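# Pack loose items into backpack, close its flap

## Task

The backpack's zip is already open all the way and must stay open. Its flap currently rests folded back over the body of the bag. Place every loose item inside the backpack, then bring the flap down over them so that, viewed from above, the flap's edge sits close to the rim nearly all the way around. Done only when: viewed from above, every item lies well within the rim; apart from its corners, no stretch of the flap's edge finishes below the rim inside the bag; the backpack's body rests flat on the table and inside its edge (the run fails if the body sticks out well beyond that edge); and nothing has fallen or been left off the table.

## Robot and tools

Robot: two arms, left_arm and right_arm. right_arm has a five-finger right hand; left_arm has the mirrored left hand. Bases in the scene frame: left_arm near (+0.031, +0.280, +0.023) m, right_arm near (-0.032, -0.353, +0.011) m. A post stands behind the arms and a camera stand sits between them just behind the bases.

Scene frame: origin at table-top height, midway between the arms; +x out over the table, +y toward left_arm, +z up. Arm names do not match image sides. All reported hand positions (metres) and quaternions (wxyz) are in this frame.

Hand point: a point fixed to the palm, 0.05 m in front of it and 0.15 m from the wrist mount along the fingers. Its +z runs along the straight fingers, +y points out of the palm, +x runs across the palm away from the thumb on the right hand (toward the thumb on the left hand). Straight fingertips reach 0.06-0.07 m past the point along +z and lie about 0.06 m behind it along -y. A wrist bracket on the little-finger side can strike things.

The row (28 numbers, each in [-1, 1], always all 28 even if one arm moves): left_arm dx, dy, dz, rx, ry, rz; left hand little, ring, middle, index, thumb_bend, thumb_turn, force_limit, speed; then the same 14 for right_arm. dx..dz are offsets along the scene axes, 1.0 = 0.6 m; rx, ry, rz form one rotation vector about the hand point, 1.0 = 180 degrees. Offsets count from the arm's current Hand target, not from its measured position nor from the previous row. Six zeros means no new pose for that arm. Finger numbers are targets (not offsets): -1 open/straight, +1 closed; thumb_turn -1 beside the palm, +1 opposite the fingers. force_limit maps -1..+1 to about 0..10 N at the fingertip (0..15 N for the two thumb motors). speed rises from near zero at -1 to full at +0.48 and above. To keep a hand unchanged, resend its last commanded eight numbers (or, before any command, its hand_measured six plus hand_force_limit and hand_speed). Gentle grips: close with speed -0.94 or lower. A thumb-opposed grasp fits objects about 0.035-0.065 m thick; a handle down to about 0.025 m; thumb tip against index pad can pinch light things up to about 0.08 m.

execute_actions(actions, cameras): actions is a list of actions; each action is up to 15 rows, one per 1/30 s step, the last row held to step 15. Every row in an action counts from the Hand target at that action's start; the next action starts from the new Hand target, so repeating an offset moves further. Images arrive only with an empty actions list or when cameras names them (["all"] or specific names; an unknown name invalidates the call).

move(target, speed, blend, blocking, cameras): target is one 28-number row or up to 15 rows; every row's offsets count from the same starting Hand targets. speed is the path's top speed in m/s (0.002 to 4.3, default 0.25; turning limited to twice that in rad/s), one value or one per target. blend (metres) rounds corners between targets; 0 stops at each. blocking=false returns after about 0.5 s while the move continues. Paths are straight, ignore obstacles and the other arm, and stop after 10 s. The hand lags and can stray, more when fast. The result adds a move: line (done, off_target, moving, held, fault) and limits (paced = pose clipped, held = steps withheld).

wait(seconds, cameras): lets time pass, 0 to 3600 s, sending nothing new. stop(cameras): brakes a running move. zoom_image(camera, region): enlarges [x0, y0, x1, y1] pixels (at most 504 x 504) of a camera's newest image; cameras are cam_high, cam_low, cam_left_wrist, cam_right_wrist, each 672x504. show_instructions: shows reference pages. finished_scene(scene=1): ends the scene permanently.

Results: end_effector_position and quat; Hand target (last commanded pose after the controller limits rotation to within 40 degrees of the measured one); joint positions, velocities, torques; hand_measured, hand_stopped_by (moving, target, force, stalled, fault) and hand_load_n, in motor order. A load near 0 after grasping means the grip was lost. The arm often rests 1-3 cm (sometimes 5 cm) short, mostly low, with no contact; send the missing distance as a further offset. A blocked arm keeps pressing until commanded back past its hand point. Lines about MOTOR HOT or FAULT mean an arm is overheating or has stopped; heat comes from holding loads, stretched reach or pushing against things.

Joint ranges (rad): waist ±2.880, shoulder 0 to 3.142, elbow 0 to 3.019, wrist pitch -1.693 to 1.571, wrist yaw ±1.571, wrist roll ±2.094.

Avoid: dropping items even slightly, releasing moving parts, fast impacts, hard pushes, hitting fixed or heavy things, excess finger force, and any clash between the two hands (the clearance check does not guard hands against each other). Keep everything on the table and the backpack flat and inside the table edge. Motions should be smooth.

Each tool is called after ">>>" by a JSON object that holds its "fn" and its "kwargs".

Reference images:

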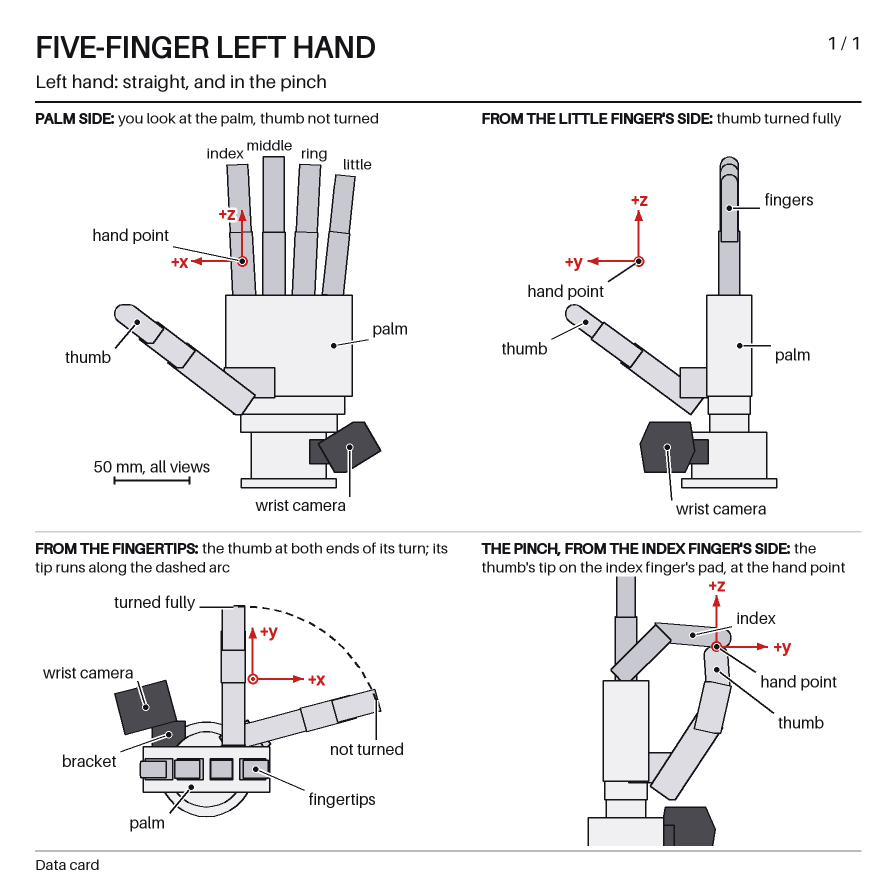

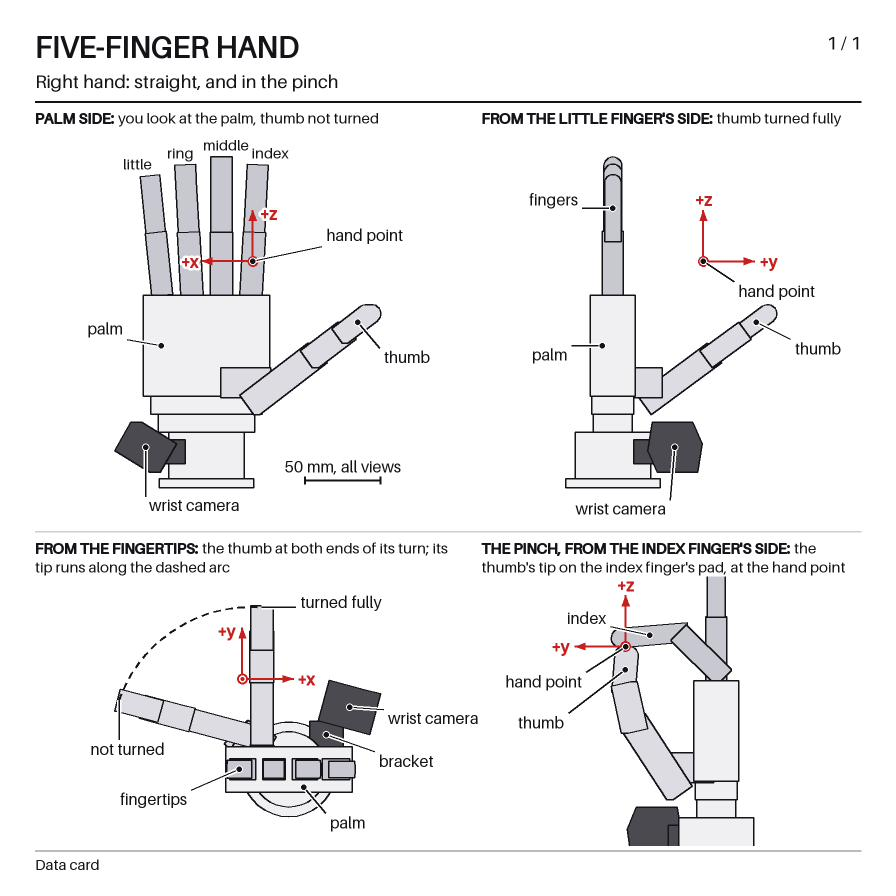

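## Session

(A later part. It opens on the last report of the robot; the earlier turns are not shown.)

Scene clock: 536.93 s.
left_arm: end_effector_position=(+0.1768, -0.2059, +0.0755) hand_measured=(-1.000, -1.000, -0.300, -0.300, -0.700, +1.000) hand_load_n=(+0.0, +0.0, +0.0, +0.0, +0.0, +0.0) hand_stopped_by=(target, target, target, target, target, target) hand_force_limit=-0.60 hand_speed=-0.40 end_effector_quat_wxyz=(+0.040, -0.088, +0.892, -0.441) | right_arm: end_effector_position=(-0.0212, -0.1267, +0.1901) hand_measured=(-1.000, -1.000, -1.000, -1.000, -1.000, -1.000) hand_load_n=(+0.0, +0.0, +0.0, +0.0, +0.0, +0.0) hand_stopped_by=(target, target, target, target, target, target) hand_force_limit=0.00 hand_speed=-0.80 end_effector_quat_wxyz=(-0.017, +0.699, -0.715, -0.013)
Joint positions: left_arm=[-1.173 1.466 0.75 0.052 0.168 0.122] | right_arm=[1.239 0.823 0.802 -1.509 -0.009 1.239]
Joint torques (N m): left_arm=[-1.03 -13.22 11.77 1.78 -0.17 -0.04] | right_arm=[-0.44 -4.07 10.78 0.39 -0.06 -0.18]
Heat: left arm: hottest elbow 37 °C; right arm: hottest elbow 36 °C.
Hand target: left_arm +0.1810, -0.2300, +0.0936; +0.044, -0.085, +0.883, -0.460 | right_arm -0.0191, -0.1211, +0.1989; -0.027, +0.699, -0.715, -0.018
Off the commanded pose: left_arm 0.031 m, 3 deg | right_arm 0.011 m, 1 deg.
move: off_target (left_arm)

>>> {"fn": "move", "kwargs": {"target": [[0,0.045,-0.10,0,0,0,-1,-1,-0.3,-0.3,-0.7,1,-0.6,-0.4,0,0,0,0,0,0,-1,-1,-1,-1,-1,-1,0,-0.8],[0,0.050,-0.134,0,0,0,-1,-1,-0.3,-0.3,-0.7,1,-0.6,-0.4,0,0,0,0,0,0,-1,-1,-1,-1,-1,-1,0,-0.8]], "speed": 0.1, "blend": 0.01, "cameras": ["cam_low","cam_left_wrist"]}}

Scene clock: 544.17 s.
left_arm: end_effector_position=(+0.1768, -0.2042, +0.0203) hand_measured=(-1.000, -1.000, -0.300, -0.300, -0.700, +1.000) hand_load_n=(+0.0, +0.0, +0.0, +0.0, +0.0, +0.0) hand_stopped_by=(target, target, target, target, target, target) hand_force_limit=-0.60 hand_speed=-0.40 end_effector_quat_wxyz=(+0.041, -0.085, +0.882, -0.461) | right_arm: end_effector_position=(-0.0212, -0.1267, +0.1901) hand_measured=(-1.000, -1.000, -1.000, -1.000, -1.000, -1.000) hand_load_n=(+0.0, +0.0, +0.0, +0.0, +0.0, +0.0) hand_stopped_by=(target, target, target, target, target, target) hand_force_limit=0.00 hand_speed=-0.80 end_effector_quat_wxyz=(-0.017, +0.699, -0.715, -0.013)
Joint positions: left_arm=[-1.166 1.598 0.664 0.314 0.183 0.122] | right_arm=[1.239 0.823 0.802 -1.509 -0.009 1.239]
Joint torques (N m): left_arm=[0.62 -13.27 5.9 2.39 0.21 0.2] | right_arm=[-0.26 -3.66 10.86 0.23 -0.03 -0.15]
Heat: left arm: hottest elbow 37 °C; right arm: hottest elbow 36 °C.
Hand target: left_arm +0.1809, -0.2000, +0.0132; +0.044, -0.085, +0.883, -0.460 | right_arm -0.0191, -0.1211, +0.1989; -0.027, +0.699, -0.715, -0.018
Off the commanded pose: left_arm 0.009 m, 0 deg | right_arm 0.011 m, 1 deg.
move: done
cam_left_wrist: T_world_to_cam=[[-0.16672, -0.55234, 0.81678, -0.1045], [-0.90026, 0.42314, 0.10238, 0.24087], [-0.40216, -0.71824, -0.5678, 0.04878]] pos_world=[0.21904, -0.12461, 0.08839]

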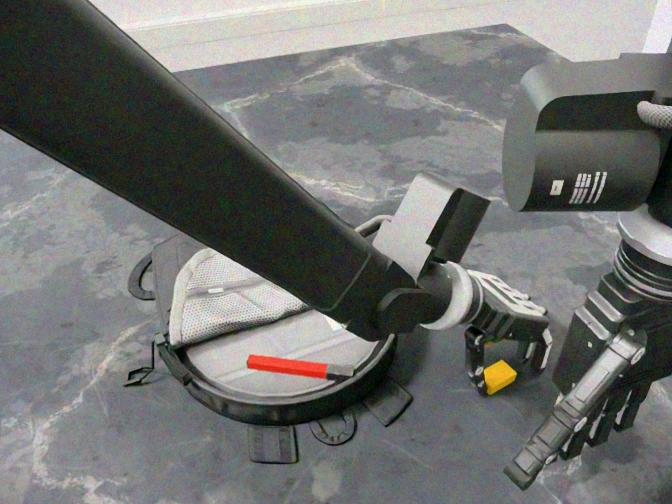

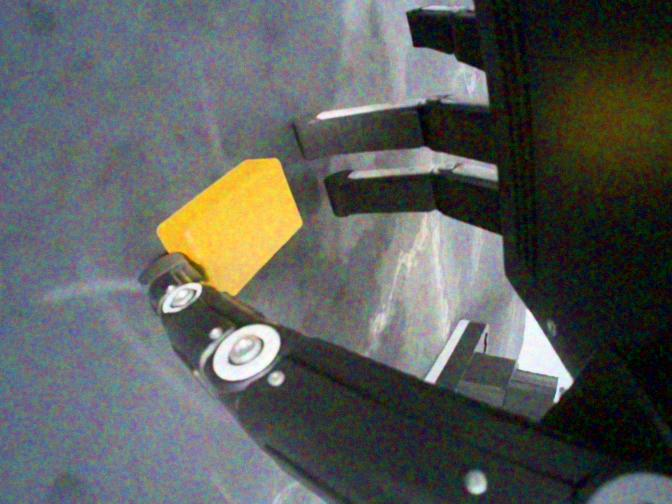

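>>> {"fn": "zoom_image", "kwargs": {"camera": "cam_low", "region": [420, 300, 600, 435]}}

Scaled by 2.800.

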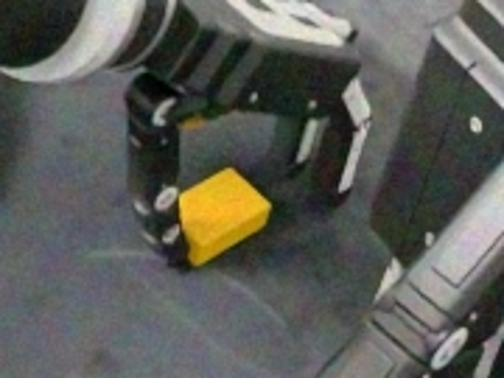

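>>> {"fn": "move", "kwargs": {"target": [0,0.003,-0.01,0,0,0,-1,-1,-0.3,-0.3,-0.7,1,-0.6,-0.4,0,0,0,0,0,0,-1,-1,-1,-1,-1,-1,0,-0.8], "speed": 0.1}}

>>> {"fn": "execute_actions", "kwargs": {"actions": [[[0,0,0,0,0,0,-1,-1,-0.3,-0.3,-0.7,1,-0.6,-0.4,0,0,0,0,0,0,-1,-1,-1,-1,-1,-1,0,-0.8]]]}}

Scene clock: 563.33 s.
left_arm: end_effector_position=(+0.1772, -0.2051, +0.0196) hand_measured=(-1.000, -1.000, -0.300, -0.300, -0.700, +1.000) hand_load_n=(+0.0, +0.0, -1.0, -0.5, +0.0, +0.0) hand_stopped_by=(target, target, target, target, target, target) hand_force_limit=-0.60 hand_speed=-0.40 end_effector_quat_wxyz=(+0.042, -0.084, +0.879, -0.467) | right_arm: end_effector_position=(-0.0212, -0.1267, +0.1901) hand_measured=(-1.000, -1.000, -1.000, -1.000, -1.000, -1.000) hand_load_n=(+0.0, +0.0, +0.0, +0.0, +0.0, +0.0) hand_stopped_by=(target, target, target, target, target, target) hand_force_limit=0.00 hand_speed=-0.80 end_effector_quat_wxyz=(-0.017, +0.699, -0.715, -0.013)
Joint positions: left_arm=[-1.165 1.604 0.658 0.339 0.186 0.122] | right_arm=[1.239 0.823 0.802 -1.509 -0.009 1.239]
Joint torques (N m): left_arm=[1.14 -12.98 5.59 2.28 0.17 0.18] | right_arm=[-0.44 -3.9 10.92 0.53 -0.02 -0.17]
Heat: left arm: hottest elbow 36 °C; right arm: hottest elbow 36 °C.
Hand target: left_arm +0.1810, -0.1984, +0.0074; +0.044, -0.085, +0.883, -0.460 | right_arm -0.0191, -0.1211, +0.1989; -0.027, +0.699, -0.715, -0.018
Off the commanded pose: left_arm 0.015 m, 1 deg | right_arm 0.011 m, 1 deg.
move: off_target (left_arm)

Scene clock: 564.03 s.
left_arm: end_effector_position=(+0.1771, -0.2050, +0.0194) hand_measured=(-1.000, -1.000, -0.300, -0.300, -0.700, +1.000) hand_load_n=(+0.0, +0.0, -1.0, +0.0, +0.0, +0.0) hand_stopped_by=(target, target, target, target, target, target) hand_force_limit=-0.60 hand_speed=-0.40 end_effector_quat_wxyz=(+0.042, -0.084, +0.879, -0.467) | right_arm: end_effector_position=(-0.0212, -0.1267, +0.1901) hand_measured=(-1.000, -1.000, -1.000, -1.000, -1.000, -1.000) hand_load_n=(+0.0, +0.0, +0.0, +0.0, +0.0, +0.0) hand_stopped_by=(target, target, target, target, target, target) hand_force_limit=0.00 hand_speed=-0.80 end_effector_quat_wxyz=(-0.017, +0.699, -0.715, -0.013)
Joint positions: left_arm=[-1.165 1.604 0.658 0.339 0.186 0.122] | right_arm=[1.239 0.823 0.802 -1.509 -0.009 1.239]
Joint torques (N m): left_arm=[0.62 -12.69 5.48 2.26 0.2 0.21] | right_arm=[-0.5 -4.37 11.06 0.21 0.02 -0.19]
Heat: left arm: hottest elbow 36 °C; right arm: hottest elbow 36 °C.
Hand target: left_arm +0.1809, -0.1982, +0.0072; +0.044, -0.085, +0.883, -0.460 | right_arm -0.0191, -0.1211, +0.1989; -0.027, +0.699, -0.715, -0.018
Off the commanded pose: left_arm 0.014 m, 1 deg | right_arm 0.011 m, 1 deg.

>>> {"fn": "move", "kwargs": {"target": [[0,-0.006,0.055,0,0,0,-1,-1,-0.3,-0.3,-0.7,1,-0.6,-0.4,0,0,0,0,0,0,-1,-1,-1,-1,-1,-1,0,-0.8],[0,-0.004,0.016,0,0,0,-1,-1,-0.3,-0.3,-0.7,1,-0.6,-0.4,0,0,0,0,0,0,-1,-1,-1,-1,-1,-1,0,-0.8]], "speed": 0.1}}

Scene clock: 575.13 s.
left_arm: end_effector_position=(+0.1752, -0.2000, +0.0204) hand_measured=(-1.000, -1.000, -0.300, -0.300, -0.700, +1.000) hand_load_n=(-0.5, +0.0, +0.0, +0.0, +0.0, +0.0) hand_stopped_by=(target, target, target, target, target, target) hand_force_limit=-0.60 hand_speed=-0.40 end_effector_quat_wxyz=(+0.039, -0.086, +0.884, -0.458) | right_arm: end_effector_position=(-0.0212, -0.1267, +0.1901) hand_measured=(-1.000, -1.000, -1.000, -1.000, -1.000, -1.000) hand_load_n=(+0.0, +0.0, +0.0, +0.0, +0.0, +0.0) hand_stopped_by=(target, target, target, target, target, target) hand_force_limit=0.00 hand_speed=-0.80 end_effector_quat_wxyz=(-0.017, +0.699, -0.715, -0.013)
Joint positions: left_arm=[-1.164 1.588 0.658 0.303 0.186 0.122] | right_arm=[1.239 0.823 0.802 -1.509 -0.009 1.239]
Joint torques (N m): left_arm=[0.85 -13.39 6.63 2.11 0.05 0.18] | right_arm=[0.32 -4.31 11.08 0.47 -0.01 -0.13]
Heat: left arm: hottest elbow 36 °C; right arm: hottest elbow 36 °C.
Hand target: left_arm +0.1810, -0.2006, +0.0168; +0.044, -0.085, +0.883, -0.460 | right_arm -0.0191, -0.1211, +0.1989; -0.027, +0.699, -0.715, -0.018
Off the commanded pose: left_arm 0.007 m, 1 deg | right_arm 0.011 m, 1 deg.
move: done

>>> {"fn": "execute_actions", "kwargs": {"actions": [[[0,0,0,0,0,0,-1,-1,-0.1,-0.1,-0.7,1,-0.6,-0.9,0,0,0,0,0,0,-1,-1,-1,-1,-1,-1,0,-0.8]]], "cameras": ["cam_low"]}}

Scene clock: 579.00 s.
left_arm: end_effector_position=(+0.1753, -0.2003, +0.0206) hand_measured=(-1.000, -1.000, -0.100, -0.100, -0.700, +1.000) hand_load_n=(+0.0, +0.0, +0.0, +0.5, +0.0, +0.0) hand_stopped_by=(target, target, target, target, target, target) hand_force_limit=-0.60 hand_speed=-0.90 end_effector_quat_wxyz=(+0.039, -0.085, +0.884, -0.459) | right_arm: end_effector_position=(-0.0212, -0.1267, +0.1901) hand_measured=(-1.000, -1.000, -1.000, -1.000, -1.000, -1.000) hand_load_n=(+0.0, +0.0, +0.0, +0.0, +0.0, +0.0) hand_stopped_by=(target, target, target, target, target, target) hand_force_limit=0.00 hand_speed=-0.80 end_effector_quat_wxyz=(-0.017, +0.699, -0.715, -0.013)
Joint positions: left_arm=[-1.164 1.589 0.658 0.305 0.186 0.122] | right_arm=[1.239 0.823 0.802 -1.509 -0.009 1.239]
Joint torques (N m): left_arm=[1.2 -12.98 6.6 2.03 0.09 0.17] | right_arm=[-0.32 -3.25 10.99 0.31 0.01 -0.13]
Heat: left arm: hottest elbow 36 °C; right arm: hottest elbow 36 °C.
Hand target: left_arm +0.1810, -0.2006, +0.0169; +0.044, -0.085, +0.883, -0.460 | right_arm -0.0191, -0.1211, +0.1989; -0.027, +0.699, -0.715, -0.018
Off the commanded pose: left_arm 0.007 m, 1 deg | right_arm 0.011 m, 1 deg.

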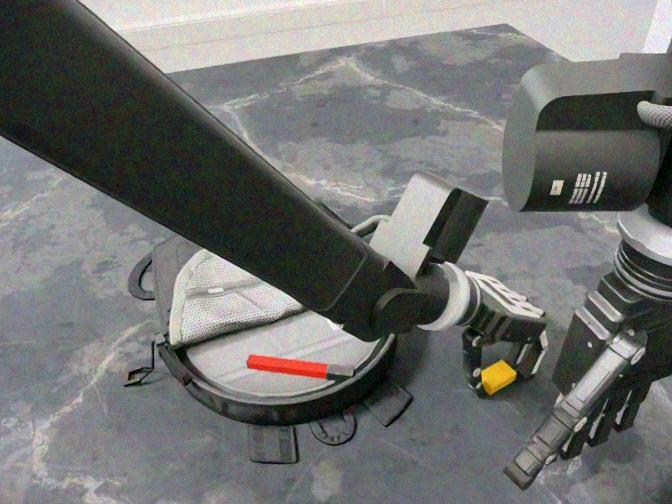

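Good, no table press. Close further.

>>> {"fn": "execute_actions", "kwargs": {"actions": [[[0,0,0,0,0,0,-1,-1,0.0,0.0,-0.7,1,-0.6,-0.9,0,0,0,0,0,0,-1,-1,-1,-1,-1,-1,0,-0.8]]], "cameras": ["cam_low","cam_left_wrist"]}}

>>> {"fn": "zoom_image", "kwargs": {"camera": "cam_low", "region": [420, 300, 600, 435]}}

Scene clock: 582.97 s.
left_arm: end_effector_position=(+0.1753, -0.2002, +0.0200) hand_measured=(-1.000, -1.000, +0.000, +0.000, -0.700, +1.000) hand_load_n=(+0.0, +0.0, +0.0, +0.0, +0.0, +0.0) hand_stopped_by=(target, target, target, target, target, target) hand_force_limit=-0.60 hand_speed=-0.90 end_effector_quat_wxyz=(+0.039, -0.086, +0.884, -0.458) | right_arm: end_effector_position=(-0.0212, -0.1267, +0.1901) hand_measured=(-1.000, -1.000, -1.000, -1.000, -1.000, -1.000) hand_load_n=(+0.0, +0.0, +0.0, +0.0, +0.0, +0.0) hand_stopped_by=(target, target, target, target, target, target) hand_force_limit=0.00 hand_speed=-0.80 end_effector_quat_wxyz=(-0.017, +0.699, -0.715, -0.013)
Joint positions: left_arm=[-1.164 1.59 0.658 0.305 0.186 0.122] | right_arm=[1.239 0.823 0.802 -1.509 -0.009 1.239]
Joint torques (N m): left_arm=[1.14 -13.27 6.69 2.03 0.07 0.13] | right_arm=[-0.44 -3.72 11.17 0.27 0 -0.17]
Heat: left arm: hottest elbow 36 °C; right arm: hottest elbow 36 °C.
Hand target: left_arm +0.1810, -0.2006, +0.0169; +0.044, -0.085, +0.883, -0.460 | right_arm -0.0191, -0.1211, +0.1989; -0.027, +0.699, -0.715, -0.018
Off the commanded pose: left_arm 0.007 m, 1 deg | right_arm 0.011 m, 1 deg.
cam_left_wrist: T_world_to_cam=[[-0.16345, -0.55734, 0.81404, -0.10386], [-0.89936, 0.42333, 0.10926, 0.23755], [-0.40551, -0.71426, -0.57044, 0.05243]] pos_world=[0.21793, -0.121, 0.0885]

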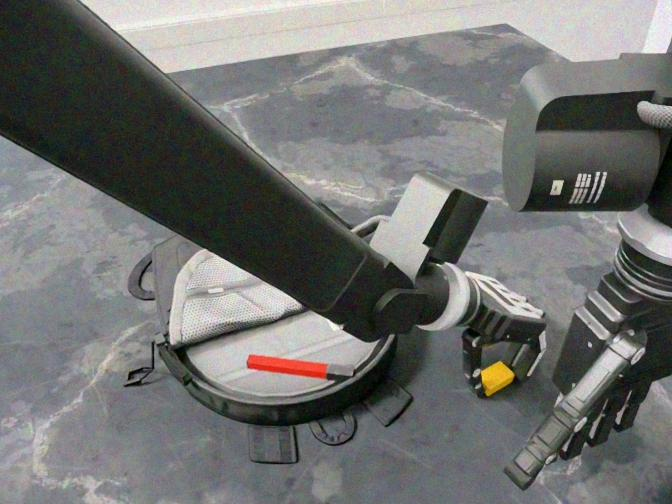

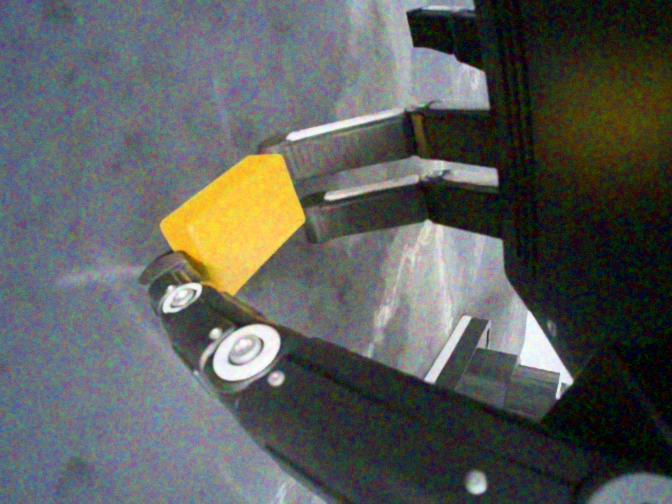

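Scaled by 2.800.

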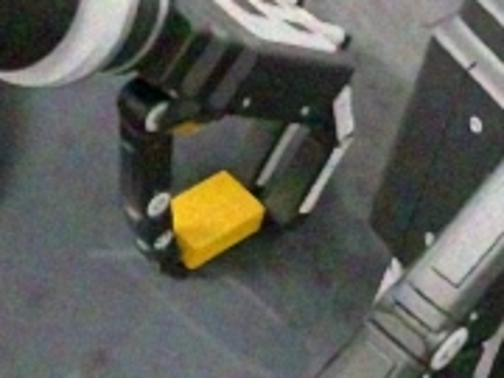

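>>> {"fn": "execute_actions", "kwargs": {"actions": [[[0,0,0,0,0,0,-1,-1,0.15,0.15,-0.7,1,-0.5,-0.92,0,0,0,0,0,0,-1,-1,-1,-1,-1,-1,0,-0.8]]], "cameras": ["cam_low","cam_left_wrist"]}}

>>> {"fn": "zoom_image", "kwargs": {"camera": "cam_low", "region": [420, 300, 600, 435]}}

Scene clock: 586.33 s.
left_arm: end_effector_position=(+0.1753, -0.2003, +0.0202) hand_measured=(-1.000, -1.000, +0.058, +0.096, -0.702, +1.000) hand_load_n=(-0.5, +0.0, +2.0, +3.0, +4.5, +0.0) hand_stopped_by=(target, target, force, force, target, target) hand_force_limit=-0.50 hand_speed=-0.92 end_effector_quat_wxyz=(+0.039, -0.085, +0.884, -0.458) | right_arm: end_effector_position=(-0.0212, -0.1267, +0.1901) hand_measured=(-1.000, -1.000, -1.000, -1.000, -1.000, -1.000) hand_load_n=(+0.0, +0.0, +0.0, +0.0, -0.5, +0.0) hand_stopped_by=(target, target, target, target, target, target) hand_force_limit=0.00 hand_speed=-0.80 end_effector_quat_wxyz=(-0.017, +0.699, -0.715, -0.013)
Joint positions: left_arm=[-1.164 1.59 0.658 0.305 0.186 0.122] | right_arm=[1.239 0.823 0.802 -1.509 -0.009 1.239]
Joint torques (N m): left_arm=[1.26 -14.21 6.46 2.02 0.14 0.18] | right_arm=[0.67 -4.42 10.97 0.47 -0.01 -0.11]
Heat: left arm: hottest elbow 36 °C; right arm: hottest elbow 36 °C.
Hand target: left_arm +0.1810, -0.2006, +0.0169; +0.044, -0.085, +0.883, -0.460 | right_arm -0.0191, -0.1211, +0.1989; -0.027, +0.699, -0.715, -0.018
Off the commanded pose: left_arm 0.007 m, 1 deg | right_arm 0.011 m, 1 deg.
cam_left_wrist: T_world_to_cam=[[-0.16368, -0.55676, 0.81438, -0.1039], [-0.8994, 0.42339, 0.10869, 0.23765], [-0.40532, -0.71467, -0.57006, 0.05229]] pos_world=[0.21793, -0.1211, 0.0886]

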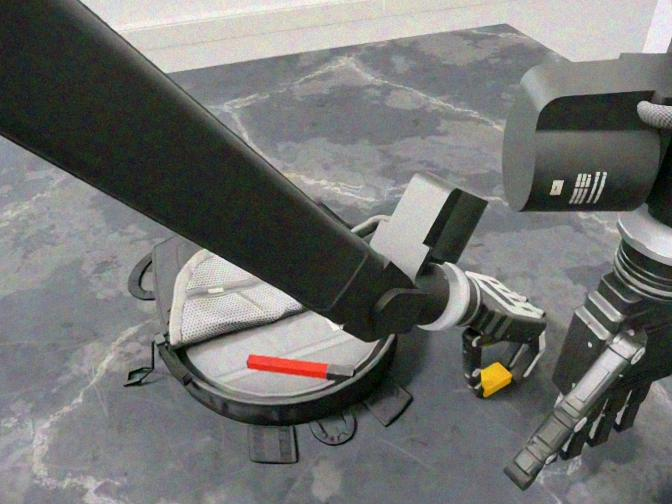

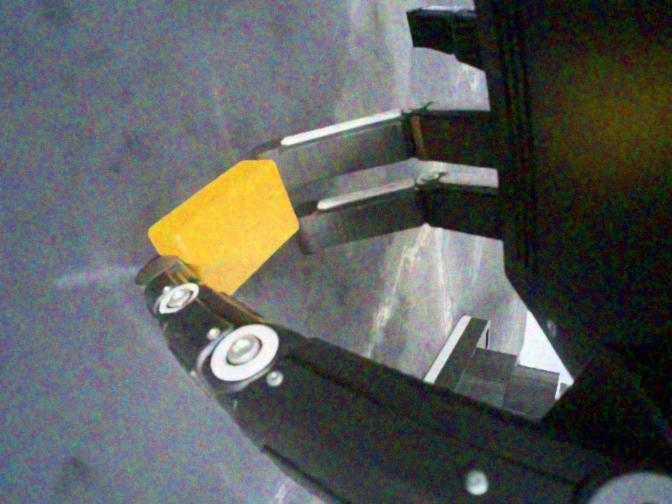

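Scaled by 2.800.

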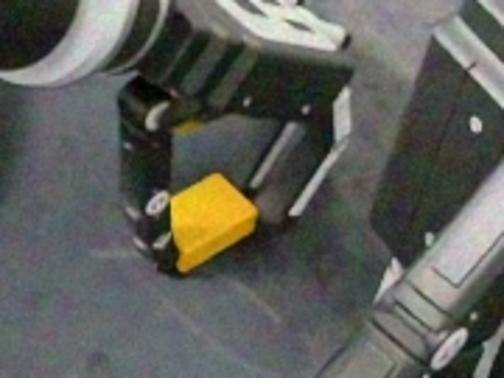

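>>> {"fn": "move", "kwargs": {"target": [0,0.0,0.13,0,0,0,-1,-1,0.15,0.15,-0.7,1,-0.5,-0.92,0,0,0,0,0,0,-1,-1,-1,-1,-1,-1,0,-0.8], "speed": 0.08, "cameras": ["cam_low","cam_left_wrist"]}}

Scene clock: 592.27 s.
left_arm: end_effector_position=(+0.1683, -0.1841, +0.0734) hand_measured=(-1.000, -1.000, +0.058, +0.096, -0.702, +1.000) hand_load_n=(+0.0, -0.5, +2.5, +2.5, +4.0, +0.0) hand_stopped_by=(target, target, force, force, target, target) hand_force_limit=-0.50 hand_speed=-0.92 end_effector_quat_wxyz=(+0.035, -0.088, +0.891, -0.443) | right_arm: end_effector_position=(-0.0212, -0.1267, +0.1901) hand_measured=(-1.000, -1.000, -1.000, -1.000, -1.000, -1.000) hand_load_n=(+0.0, +0.0, +0.0, +0.0, +0.0, +0.0) hand_stopped_by=(target, target, target, target, target, target) hand_force_limit=0.00 hand_speed=-0.80 end_effector_quat_wxyz=(-0.017, +0.699, -0.715, -0.013)
Joint positions: left_arm=[-1.164 1.414 0.684 0.067 0.186 0.122] | right_arm=[1.239 0.823 0.802 -1.509 -0.009 1.239]
Joint torques (N m): left_arm=[1.26 -13.51 11.4 0.96 0.05 0.19] | right_arm=[-1.38 -4.07 10.73 0.28 0.04 -0.17]
Heat: left arm: hottest elbow 36 °C; right arm: hottest elbow 36 °C.
Hand target: left_arm +0.1809, -0.2007, +0.0948; +0.044, -0.085, +0.883, -0.460 | right_arm -0.0191, -0.1211, +0.1989; -0.027, +0.699, -0.715, -0.018
Off the commanded pose: left_arm 0.030 m, 2 deg | right_arm 0.011 m, 1 deg.
move: off_target (left_arm)
cam_left_wrist: T_world_to_cam=[[-0.15216, -0.58333, 0.79786, -0.145], [-0.89766, 0.41937, 0.13542, 0.21574], [-0.41359, -0.6956, -0.58744, 0.09747]] pos_world=[0.21191, -0.10726, 0.14373]

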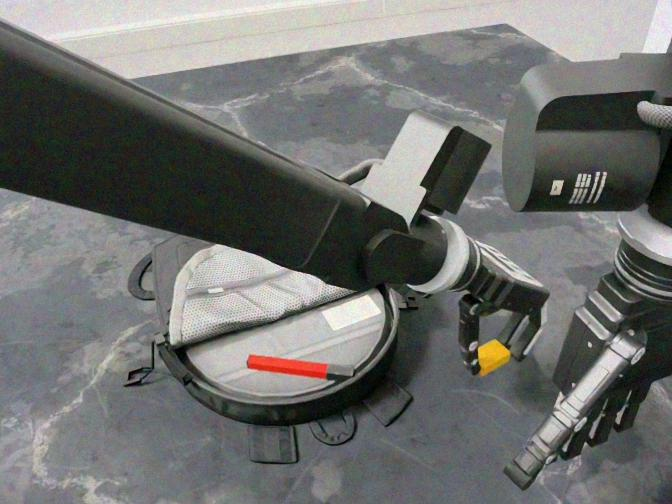

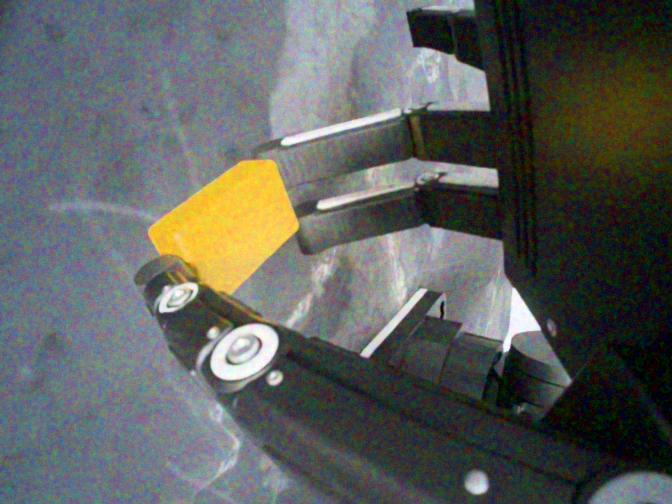

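>>> {"fn": "move", "kwargs": {"target": [[0,0.0,0.175,0,0,0,-1,-1,0.15,0.15,-0.7,1,-0.5,-0.92,0,0,0,0,0,0,-1,-1,-1,-1,-1,-1,0,-0.8],[0.14,0.245,0.14,0,0,0.0833,-1,-1,0.15,0.15,-0.7,1,-0.5,-0.92,0,0,0,0,0,0,-1,-1,-1,-1,-1,-1,0,-0.8]], "speed": 0.12, "blend": 0.04, "cameras": ["cam_low","cam_left_wrist"]}}

Scene clock: 617.10 s.
left_arm: end_effector_position=(+0.2658, -0.0603, +0.1822) hand_measured=(-1.000, -1.000, +0.058, +0.096, -0.702, +1.000) hand_load_n=(+0.0, +0.0, +2.0, +2.5, +4.5, +0.0) hand_stopped_by=(target, target, force, force, target, target) hand_force_limit=-0.50 hand_speed=-0.92 end_effector_quat_wxyz=(+0.103, -0.201, +0.862, -0.455) | right_arm: end_effector_position=(-0.0212, -0.1267, +0.1901) hand_measured=(-1.000, -1.000, -1.000, -1.000, -1.000, -1.000) hand_load_n=(+0.0, +0.5, +0.0, +0.0, +0.0, +0.0) hand_stopped_by=(target, target, target, target, target, target) hand_force_limit=0.00 hand_speed=-0.80 end_effector_quat_wxyz=(-0.017, +0.699, -0.715, -0.013)
Joint positions: left_arm=[-0.8 1.008 0.673 -0.29 0.265 0.18] | right_arm=[1.239 0.823 0.802 -1.509 -0.009 1.239]
Joint torques (N m): left_arm=[0.97 -8.29 8.54 1.09 0.34 0.2] | right_arm=[-0.85 -3.9 10.74 0.5 0 -0.15]
Heat: left arm: hottest elbow 38 °C; right arm: hottest elbow 36 °C.
Hand target: left_arm +0.2648, -0.0537, +0.1789; +0.103, -0.200, +0.864, -0.450 | right_arm -0.0191, -0.1211, +0.1989; -0.027, +0.699, -0.715, -0.018
Off the commanded pose: left_arm 0.007 m, 1 deg | right_arm 0.011 m, 1 deg.
move: done
cam_left_wrist: T_world_to_cam=[[-0.01794, -0.57098, 0.82076, -0.18381], [-0.98008, 0.17246, 0.09855, 0.25032], [-0.19782, -0.80264, -0.5627, 0.21962]] pos_world=[0.28548, 0.02816, 0.24978]

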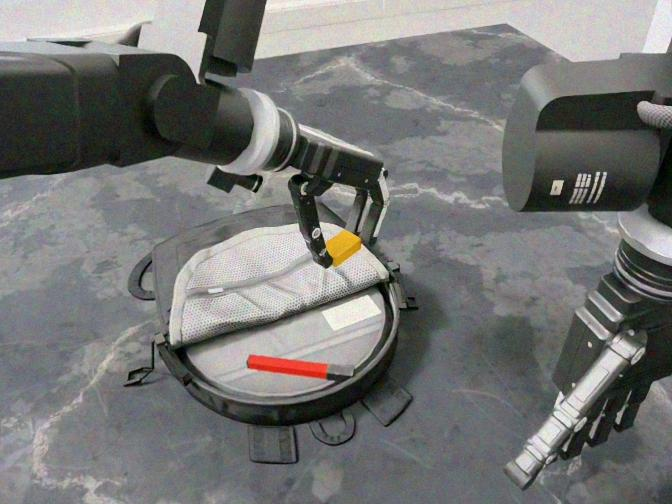

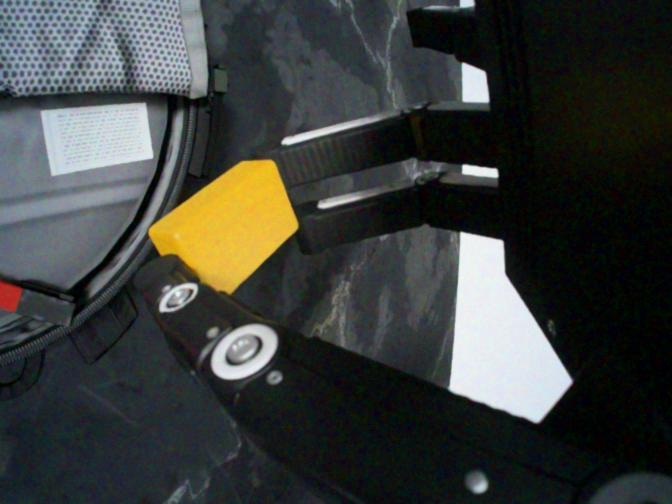

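>>> {"fn": "move", "kwargs": {"target": [[0.008,0.0417,-0.10,0,0,0,-1,-1,0.15,0.15,-0.7,1,-0.5,-0.92,0,0,0,0,0,0,-1,-1,-1,-1,-1,-1,0,-0.8],[0.008,0.0417,-0.19,0,0,0,-1,-1,0.15,0.15,-0.7,1,-0.5,-0.92,0,0,0,0,0,0,-1,-1,-1,-1,-1,-1,0,-0.8]], "speed": 0.1, "blend": 0.02, "cameras": ["cam_low","cam_left_wrist"]}}

Scene clock: 627.30 s.
left_arm: end_effector_position=(+0.2663, -0.0315, +0.0682) hand_measured=(-1.000, -1.000, +0.058, +0.096, -0.702, +1.000) hand_load_n=(+0.0, +0.0, +2.0, +3.0, +4.5, +0.0) hand_stopped_by=(target, target, force, force, target, target) hand_force_limit=-0.50 hand_speed=-0.92 end_effector_quat_wxyz=(+0.099, -0.201, +0.865, -0.449) | right_arm: end_effector_position=(-0.0212, -0.1267, +0.1901) hand_measured=(-1.000, -1.000, -1.000, -1.000, -1.000, -1.000) hand_load_n=(+0.0, +0.0, +0.0, +0.0, -0.5, +0.0) hand_stopped_by=(target, target, target, target, target, target) hand_force_limit=0.00 hand_speed=-0.80 end_effector_quat_wxyz=(-0.017, +0.699, -0.715, -0.013)
Joint positions: left_arm=[-0.727 1.174 0.442 0.077 0.325 0.23] | right_arm=[1.239 0.823 0.802 -1.509 -0.009 1.239]
Joint torques (N m): left_arm=[1.26 -8.12 7.02 2.14 0.34 0.17] | right_arm=[-0.26 -4.13 11 0.39 0.01 -0.15]
Heat: left arm: hottest elbow 38 °C; right arm: hottest elbow 36 °C.
Hand target: left_arm +0.2698, -0.0287, +0.0649; +0.104, -0.200, +0.864, -0.450 | right_arm -0.0191, -0.1211, +0.1989; -0.027, +0.699, -0.715, -0.018
Off the commanded pose: left_arm 0.005 m, 1 deg | right_arm 0.011 m, 1 deg.
move: done
cam_left_wrist: T_world_to_cam=[[-0.01216, -0.58067, 0.81405, -0.07515], [-0.97855, 0.17433, 0.10973, 0.25595], [-0.20563, -0.79526, -0.57033, 0.18149]] pos_world=[0.28687, 0.05607, 0.1366]

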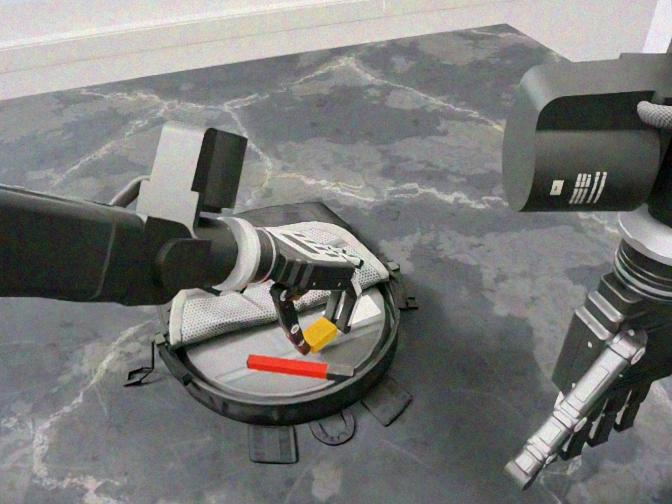

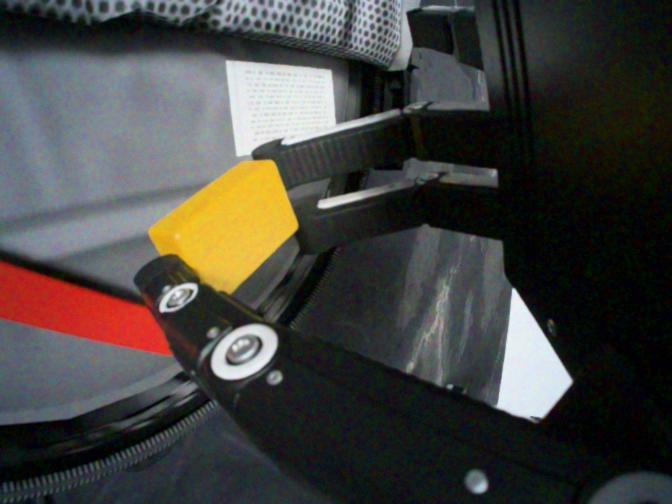

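>>> {"fn": "move", "kwargs": {"target": [0.0133,-0.009,-0.033,0,0,0,-1,-1,0.15,0.15,-0.7,1,-0.5,-0.92,0,0,0,0,0,0,-1,-1,-1,-1,-1,-1,0,-0.8], "speed": 0.06, "cameras": ["cam_low","cam_left_wrist"]}}

>>> {"fn": "zoom_image", "kwargs": {"camera": "cam_low", "region": [220, 260, 420, 410]}}

Scene clock: 634.87 s.
left_arm: end_effector_position=(+0.2753, -0.0379, +0.0504) hand_measured=(-1.000, -1.000, +0.058, +0.096, -0.702, +1.000) hand_load_n=(+0.0, +0.0, +2.0, +2.5, +4.5, +0.0) hand_stopped_by=(target, target, force, force, target, target) hand_force_limit=-0.50 hand_speed=-0.92 end_effector_quat_wxyz=(+0.100, -0.201, +0.864, -0.451) | right_arm: end_effector_position=(-0.0212, -0.1267, +0.1901) hand_measured=(-1.000, -1.000, -1.000, -1.000, -1.000, -1.000) hand_load_n=(+0.0, +0.0, +0.0, +0.0, +0.0, +0.0) hand_stopped_by=(target, target, target, target, target, target) hand_force_limit=0.00 hand_speed=-0.80 end_effector_quat_wxyz=(-0.017, +0.699, -0.715, -0.013)
Joint positions: left_arm=[-0.722 1.265 0.442 0.171 0.329 0.231] | right_arm=[1.239 0.823 0.802 -1.509 -0.009 1.239]
Joint torques (N m): left_arm=[1.38 -8.29 6.41 2.13 0.33 0.21] | right_arm=[0.26 -3.84 11.02 0.46 -0.01 -0.16]
Heat: left arm: hottest elbow 37 °C; right arm: hottest elbow 36 °C.
Hand target: left_arm +0.2778, -0.0340, +0.0451; +0.103, -0.200, +0.864, -0.450 | right_arm -0.0191, -0.1211, +0.1989; -0.027, +0.699, -0.715, -0.018
Off the commanded pose: left_arm 0.007 m, 0 deg | right_arm 0.011 m, 1 deg.
move: done
cam_left_wrist: T_world_to_cam=[[-0.01405, -0.57731, 0.81641, -0.06379], [-0.9789, 0.17441, 0.10648, 0.26812], [-0.20386, -0.79768, -0.56758, 0.16731]] pos_world=[0.29567, 0.04987, 0.11849]

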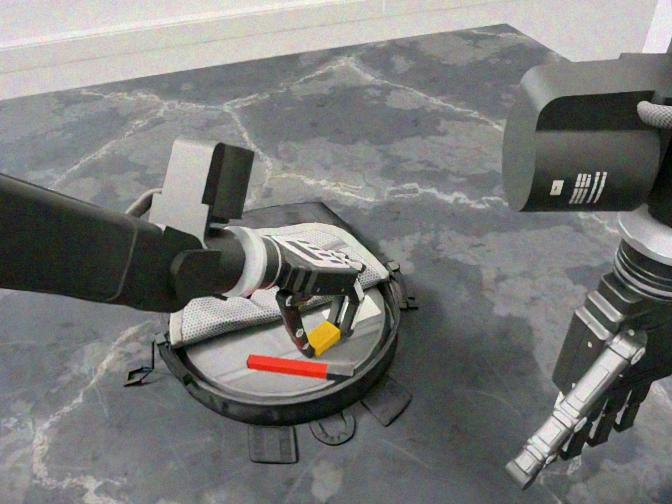

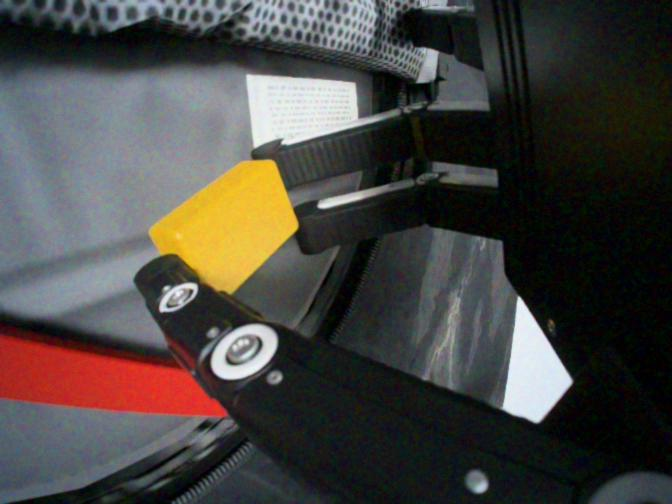

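Scaled by 2.520.

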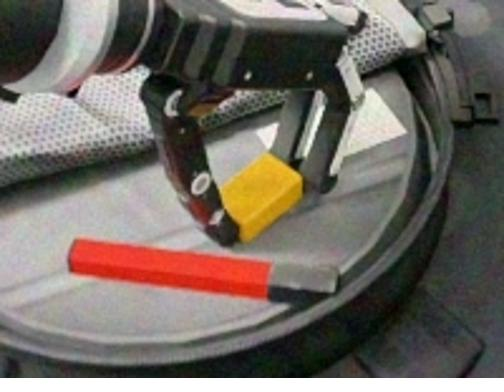

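>>> {"fn": "move", "kwargs": {"target": [0,0,-0.012,0,0,0,-1,-1,0.15,0.15,-0.7,1,-0.5,-0.92,0,0,0,0,0,0,-1,-1,-1,-1,-1,-1,0,-0.8], "speed": 0.06, "cameras": ["cam_low"]}}

>>> {"fn": "zoom_image", "kwargs": {"camera": "cam_low", "region": [220, 260, 420, 410]}}

Scene clock: 638.27 s.
left_arm: end_effector_position=(+0.2794, -0.0419, +0.0504) hand_measured=(-1.000, -1.000, +0.058, +0.096, -0.702, +1.000) hand_load_n=(+0.0, +0.0, +2.0, +2.5, +4.0, +0.0) hand_stopped_by=(target, target, force, force, target, target) hand_force_limit=-0.50 hand_speed=-0.92 end_effector_quat_wxyz=(+0.104, -0.198, +0.860, -0.459) | right_arm: end_effector_position=(-0.0212, -0.1267, +0.1901) hand_measured=(-1.000, -1.000, -1.000, -1.000, -1.000, -1.000) hand_load_n=(+0.0, +0.0, +0.0, +0.0, +0.0, +0.0) hand_stopped_by=(target, target, target, target, target, target) hand_force_limit=0.00 hand_speed=-0.80 end_effector_quat_wxyz=(-0.017, +0.699, -0.715, -0.013)
Joint positions: left_arm=[-0.722 1.281 0.442 0.208 0.331 0.231] | right_arm=[1.239 0.823 0.802 -1.509 -0.009 1.239]
Joint torques (N m): left_arm=[1.55 -7.65 5.78 2.06 0.22 0.22] | right_arm=[-0.15 -4.13 11.3 0.47 0.06 -0.12]
Heat: left arm: hottest elbow 37 °C; right arm: hottest elbow 36 °C.
Hand target: left_arm +0.2778, -0.0341, +0.0379; +0.104, -0.200, +0.864, -0.451 | right_arm -0.0191, -0.1211, +0.1989; -0.027, +0.699, -0.715, -0.018
Off the commanded pose: left_arm 0.015 m, 1 deg | right_arm 0.011 m, 1 deg.
move: off_target (left_arm)

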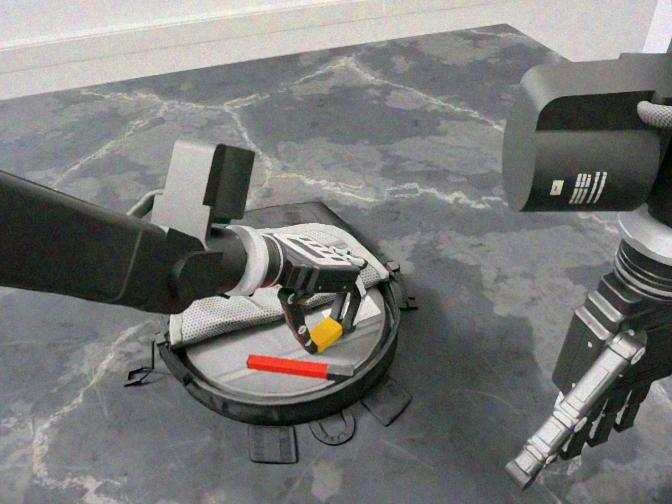

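Scaled by 2.520.

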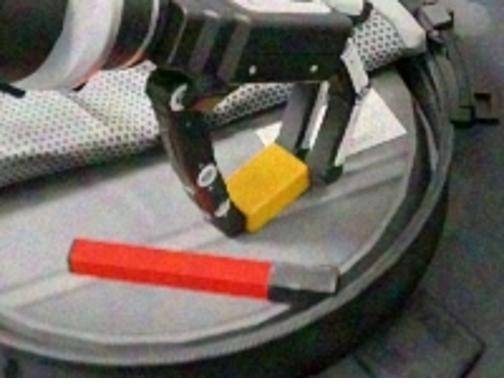

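>>> {"fn": "execute_actions", "kwargs": {"actions": [[[0.0027,-0.013,0.012,0,0,0,-1,-1,0.15,0.15,-0.7,1,-0.5,-0.92,0,0,0,0,0,0,-1,-1,-1,-1,-1,-1,0,-0.8]],[[0,0,0,0,0,0,-1,-1,-0.04,0.0,-0.7,1,-0.5,-0.92,0,0,0,0,0,0,-1,-1,-1,-1,-1,-1,0,-0.8]]], "cameras": ["cam_low"]}}

>>> {"fn": "zoom_image", "kwargs": {"camera": "cam_low", "region": [220, 260, 420, 410]}}

Scene clock: 643.43 s.
left_arm: end_effector_position=(+0.2800, -0.0411, +0.0486) hand_measured=(-1.000, -1.000, -0.040, +0.000, -0.700, +1.000) hand_load_n=(+0.0, +0.0, -1.0, +0.0, +0.0, +0.0) hand_stopped_by=(target, target, target, target, target, target) hand_force_limit=-0.50 hand_speed=-0.92 end_effector_quat_wxyz=(+0.106, -0.199, +0.861, -0.456) | right_arm: end_effector_position=(-0.0212, -0.1267, +0.1901) hand_measured=(-1.000, -1.000, -1.000, -1.000, -1.000, -1.000) hand_load_n=(+0.0, +0.0, +0.0, +0.0, +0.0, +0.0) hand_stopped_by=(target, target, target, target, target, target) hand_force_limit=0.00 hand_speed=-0.80 end_effector_quat_wxyz=(-0.017, +0.699, -0.715, -0.013)
Joint positions: left_arm=[-0.722 1.285 0.442 0.208 0.326 0.231] | right_arm=[1.239 0.823 0.802 -1.509 -0.009 1.239]
Joint torques (N m): left_arm=[0.85 -8.59 7.56 1.18 -0.14 0.11] | right_arm=[-0.73 -4.01 11.02 0.39 0.07 -0.13]
Heat: left arm: hottest elbow 37 °C; right arm: hottest elbow 36 °C.
Hand target: left_arm +0.2794, -0.0418, +0.0450; +0.104, -0.200, +0.864, -0.450 | right_arm -0.0191, -0.1211, +0.1989; -0.027, +0.699, -0.715, -0.018
Off the commanded pose: left_arm 0.004 m, 1 deg | right_arm 0.011 m, 1 deg.

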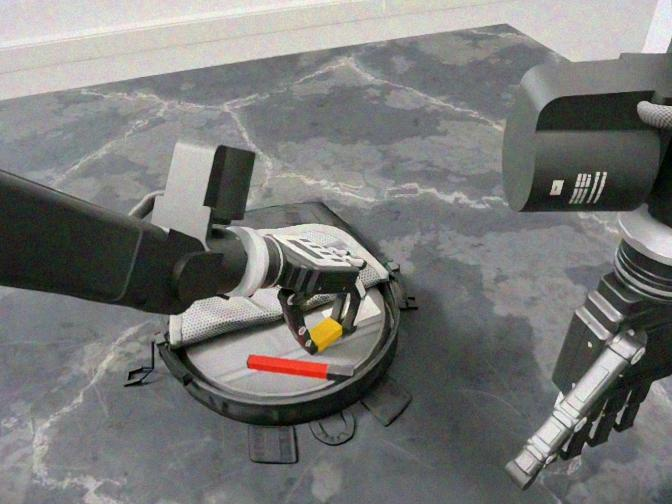

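Scaled by 2.520.

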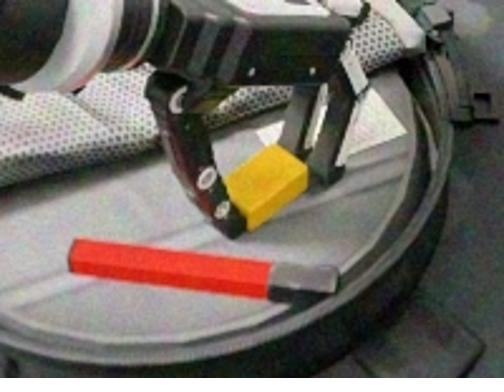

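>>> {"fn": "execute_actions", "kwargs": {"actions": [[[0,0,0.01,0,0,0,-1,-1,-0.14,-0.14,-0.78,1,-0.5,-0.8,0,0,0,0,0,0,-1,-1,-1,-1,-1,-1,0,-0.8]]]}}

>>> {"fn": "move", "kwargs": {"target": [0,-0.01,0.18,0,0,0,-1,-1,-0.14,-0.14,-0.78,1,-0.5,-0.8,0,0,0,0,0,0,-1,-1,-1,-1,-1,-1,0,-0.8], "speed": 0.1, "cameras": ["cam_low","cam_left_wrist"]}}

Scene clock: 647.80 s.
left_arm: end_effector_position=(+0.2785, -0.0397, +0.0497) hand_measured=(-1.000, -1.000, -0.140, -0.140, -0.780, +1.000) hand_load_n=(+0.0, +0.0, -1.5, +0.0, +0.0, +0.0) hand_stopped_by=(target, target, target, target, target, target) hand_force_limit=-0.50 hand_speed=-0.80 end_effector_quat_wxyz=(+0.104, -0.200, +0.862, -0.454) | right_arm: end_effector_position=(-0.0212, -0.1267, +0.1901) hand_measured=(-1.000, -1.000, -1.000, -1.000, -1.000, -1.000) hand_load_n=(+0.0, +0.0, +0.0, +0.0, +0.0, +0.0) hand_stopped_by=(target, target, target, target, target, target) hand_force_limit=0.00 hand_speed=-0.80 end_effector_quat_wxyz=(-0.017, +0.699, -0.715, -0.013)
Joint positions: left_arm=[-0.722 1.275 0.442 0.193 0.325 0.231] | right_arm=[1.239 0.823 0.802 -1.509 -0.009 1.239]
Joint torques (N m): left_arm=[-0.5 -9.47 8.2 0.81 -0.1 0.09] | right_arm=[-0.15 -3.78 11.02 0.4 0.05 -0.16]
Heat: left arm: hottest elbow 37 °C; right arm: hottest elbow 36 °C.
Hand target: left_arm +0.2795, -0.0419, +0.0512; +0.104, -0.200, +0.864, -0.451 | right_arm -0.0191, -0.1211, +0.1989; -0.027, +0.699, -0.715, -0.018
Off the commanded pose: left_arm 0.003 m, 1 deg | right_arm 0.011 m, 1 deg.

Scene clock: 649.57 s.
left_arm: end_effector_position=(+0.2695, -0.0331, +0.1329) hand_measured=(-1.000, -1.000, -0.140, -0.140, -0.780, +1.000) hand_load_n=(+0.0, +0.0, +0.0, +0.0, +0.0, +0.0) hand_stopped_by=(target, target, target, target, target, target) hand_force_limit=-0.50 hand_speed=-0.80 end_effector_quat_wxyz=(+0.094, -0.206, +0.872, -0.434) | right_arm: end_effector_position=(-0.0212, -0.1267, +0.1901) hand_measured=(-1.000, -1.000, -1.000, -1.000, -1.000, -1.000) hand_load_n=(+0.0, +0.0, +0.0, +0.0, +0.0, +0.0) hand_stopped_by=(target, target, target, target, target, target) hand_force_limit=0.00 hand_speed=-0.80 end_effector_quat_wxyz=(-0.017, +0.699, -0.715, -0.013)
Joint positions: left_arm=[-0.73 1.046 0.583 -0.227 0.313 0.231] | right_arm=[1.239 0.823 0.802 -1.509 -0.009 1.239]
Joint torques (N m): left_arm=[-0.85 -8.53 13.15 1.24 -0.03 -0.01] | right_arm=[0.32 -4.37 10.97 0.27 -0.01 -0.11]
Heat: left arm: hottest elbow 37 °C; right arm: hottest elbow 36 °C.
Hand target: left_arm +0.2794, -0.0478, +0.1590; +0.103, -0.200, +0.864, -0.450 | right_arm -0.0191, -0.1211, +0.1989; -0.027, +0.699, -0.715, -0.018
Off the commanded pose: left_arm 0.032 m, 2 deg | right_arm 0.011 m, 1 deg.
move: off_target (left_arm)
cam_left_wrist: T_world_to_cam=[[0.0071, -0.60428, 0.79674, -0.13242], [-0.97691, 0.16594, 0.13456, 0.24823], [-0.21352, -0.7793, -0.58915, 0.22291]] pos_world=[0.29104, 0.05251, 0.20343]

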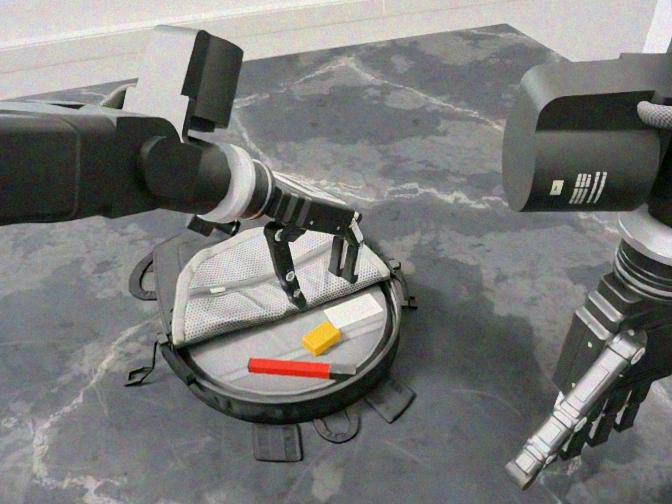

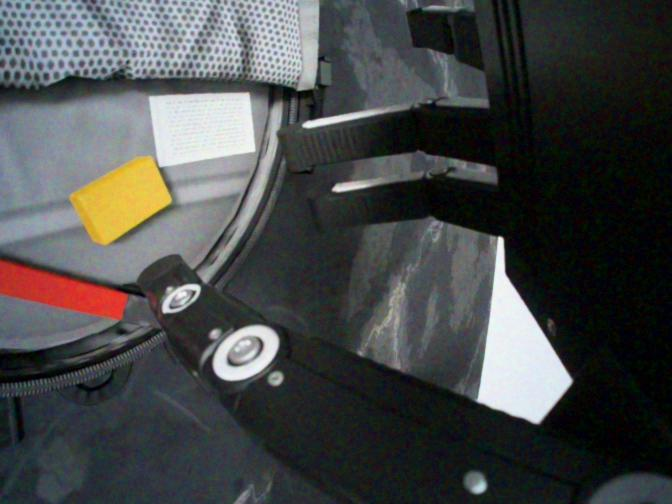

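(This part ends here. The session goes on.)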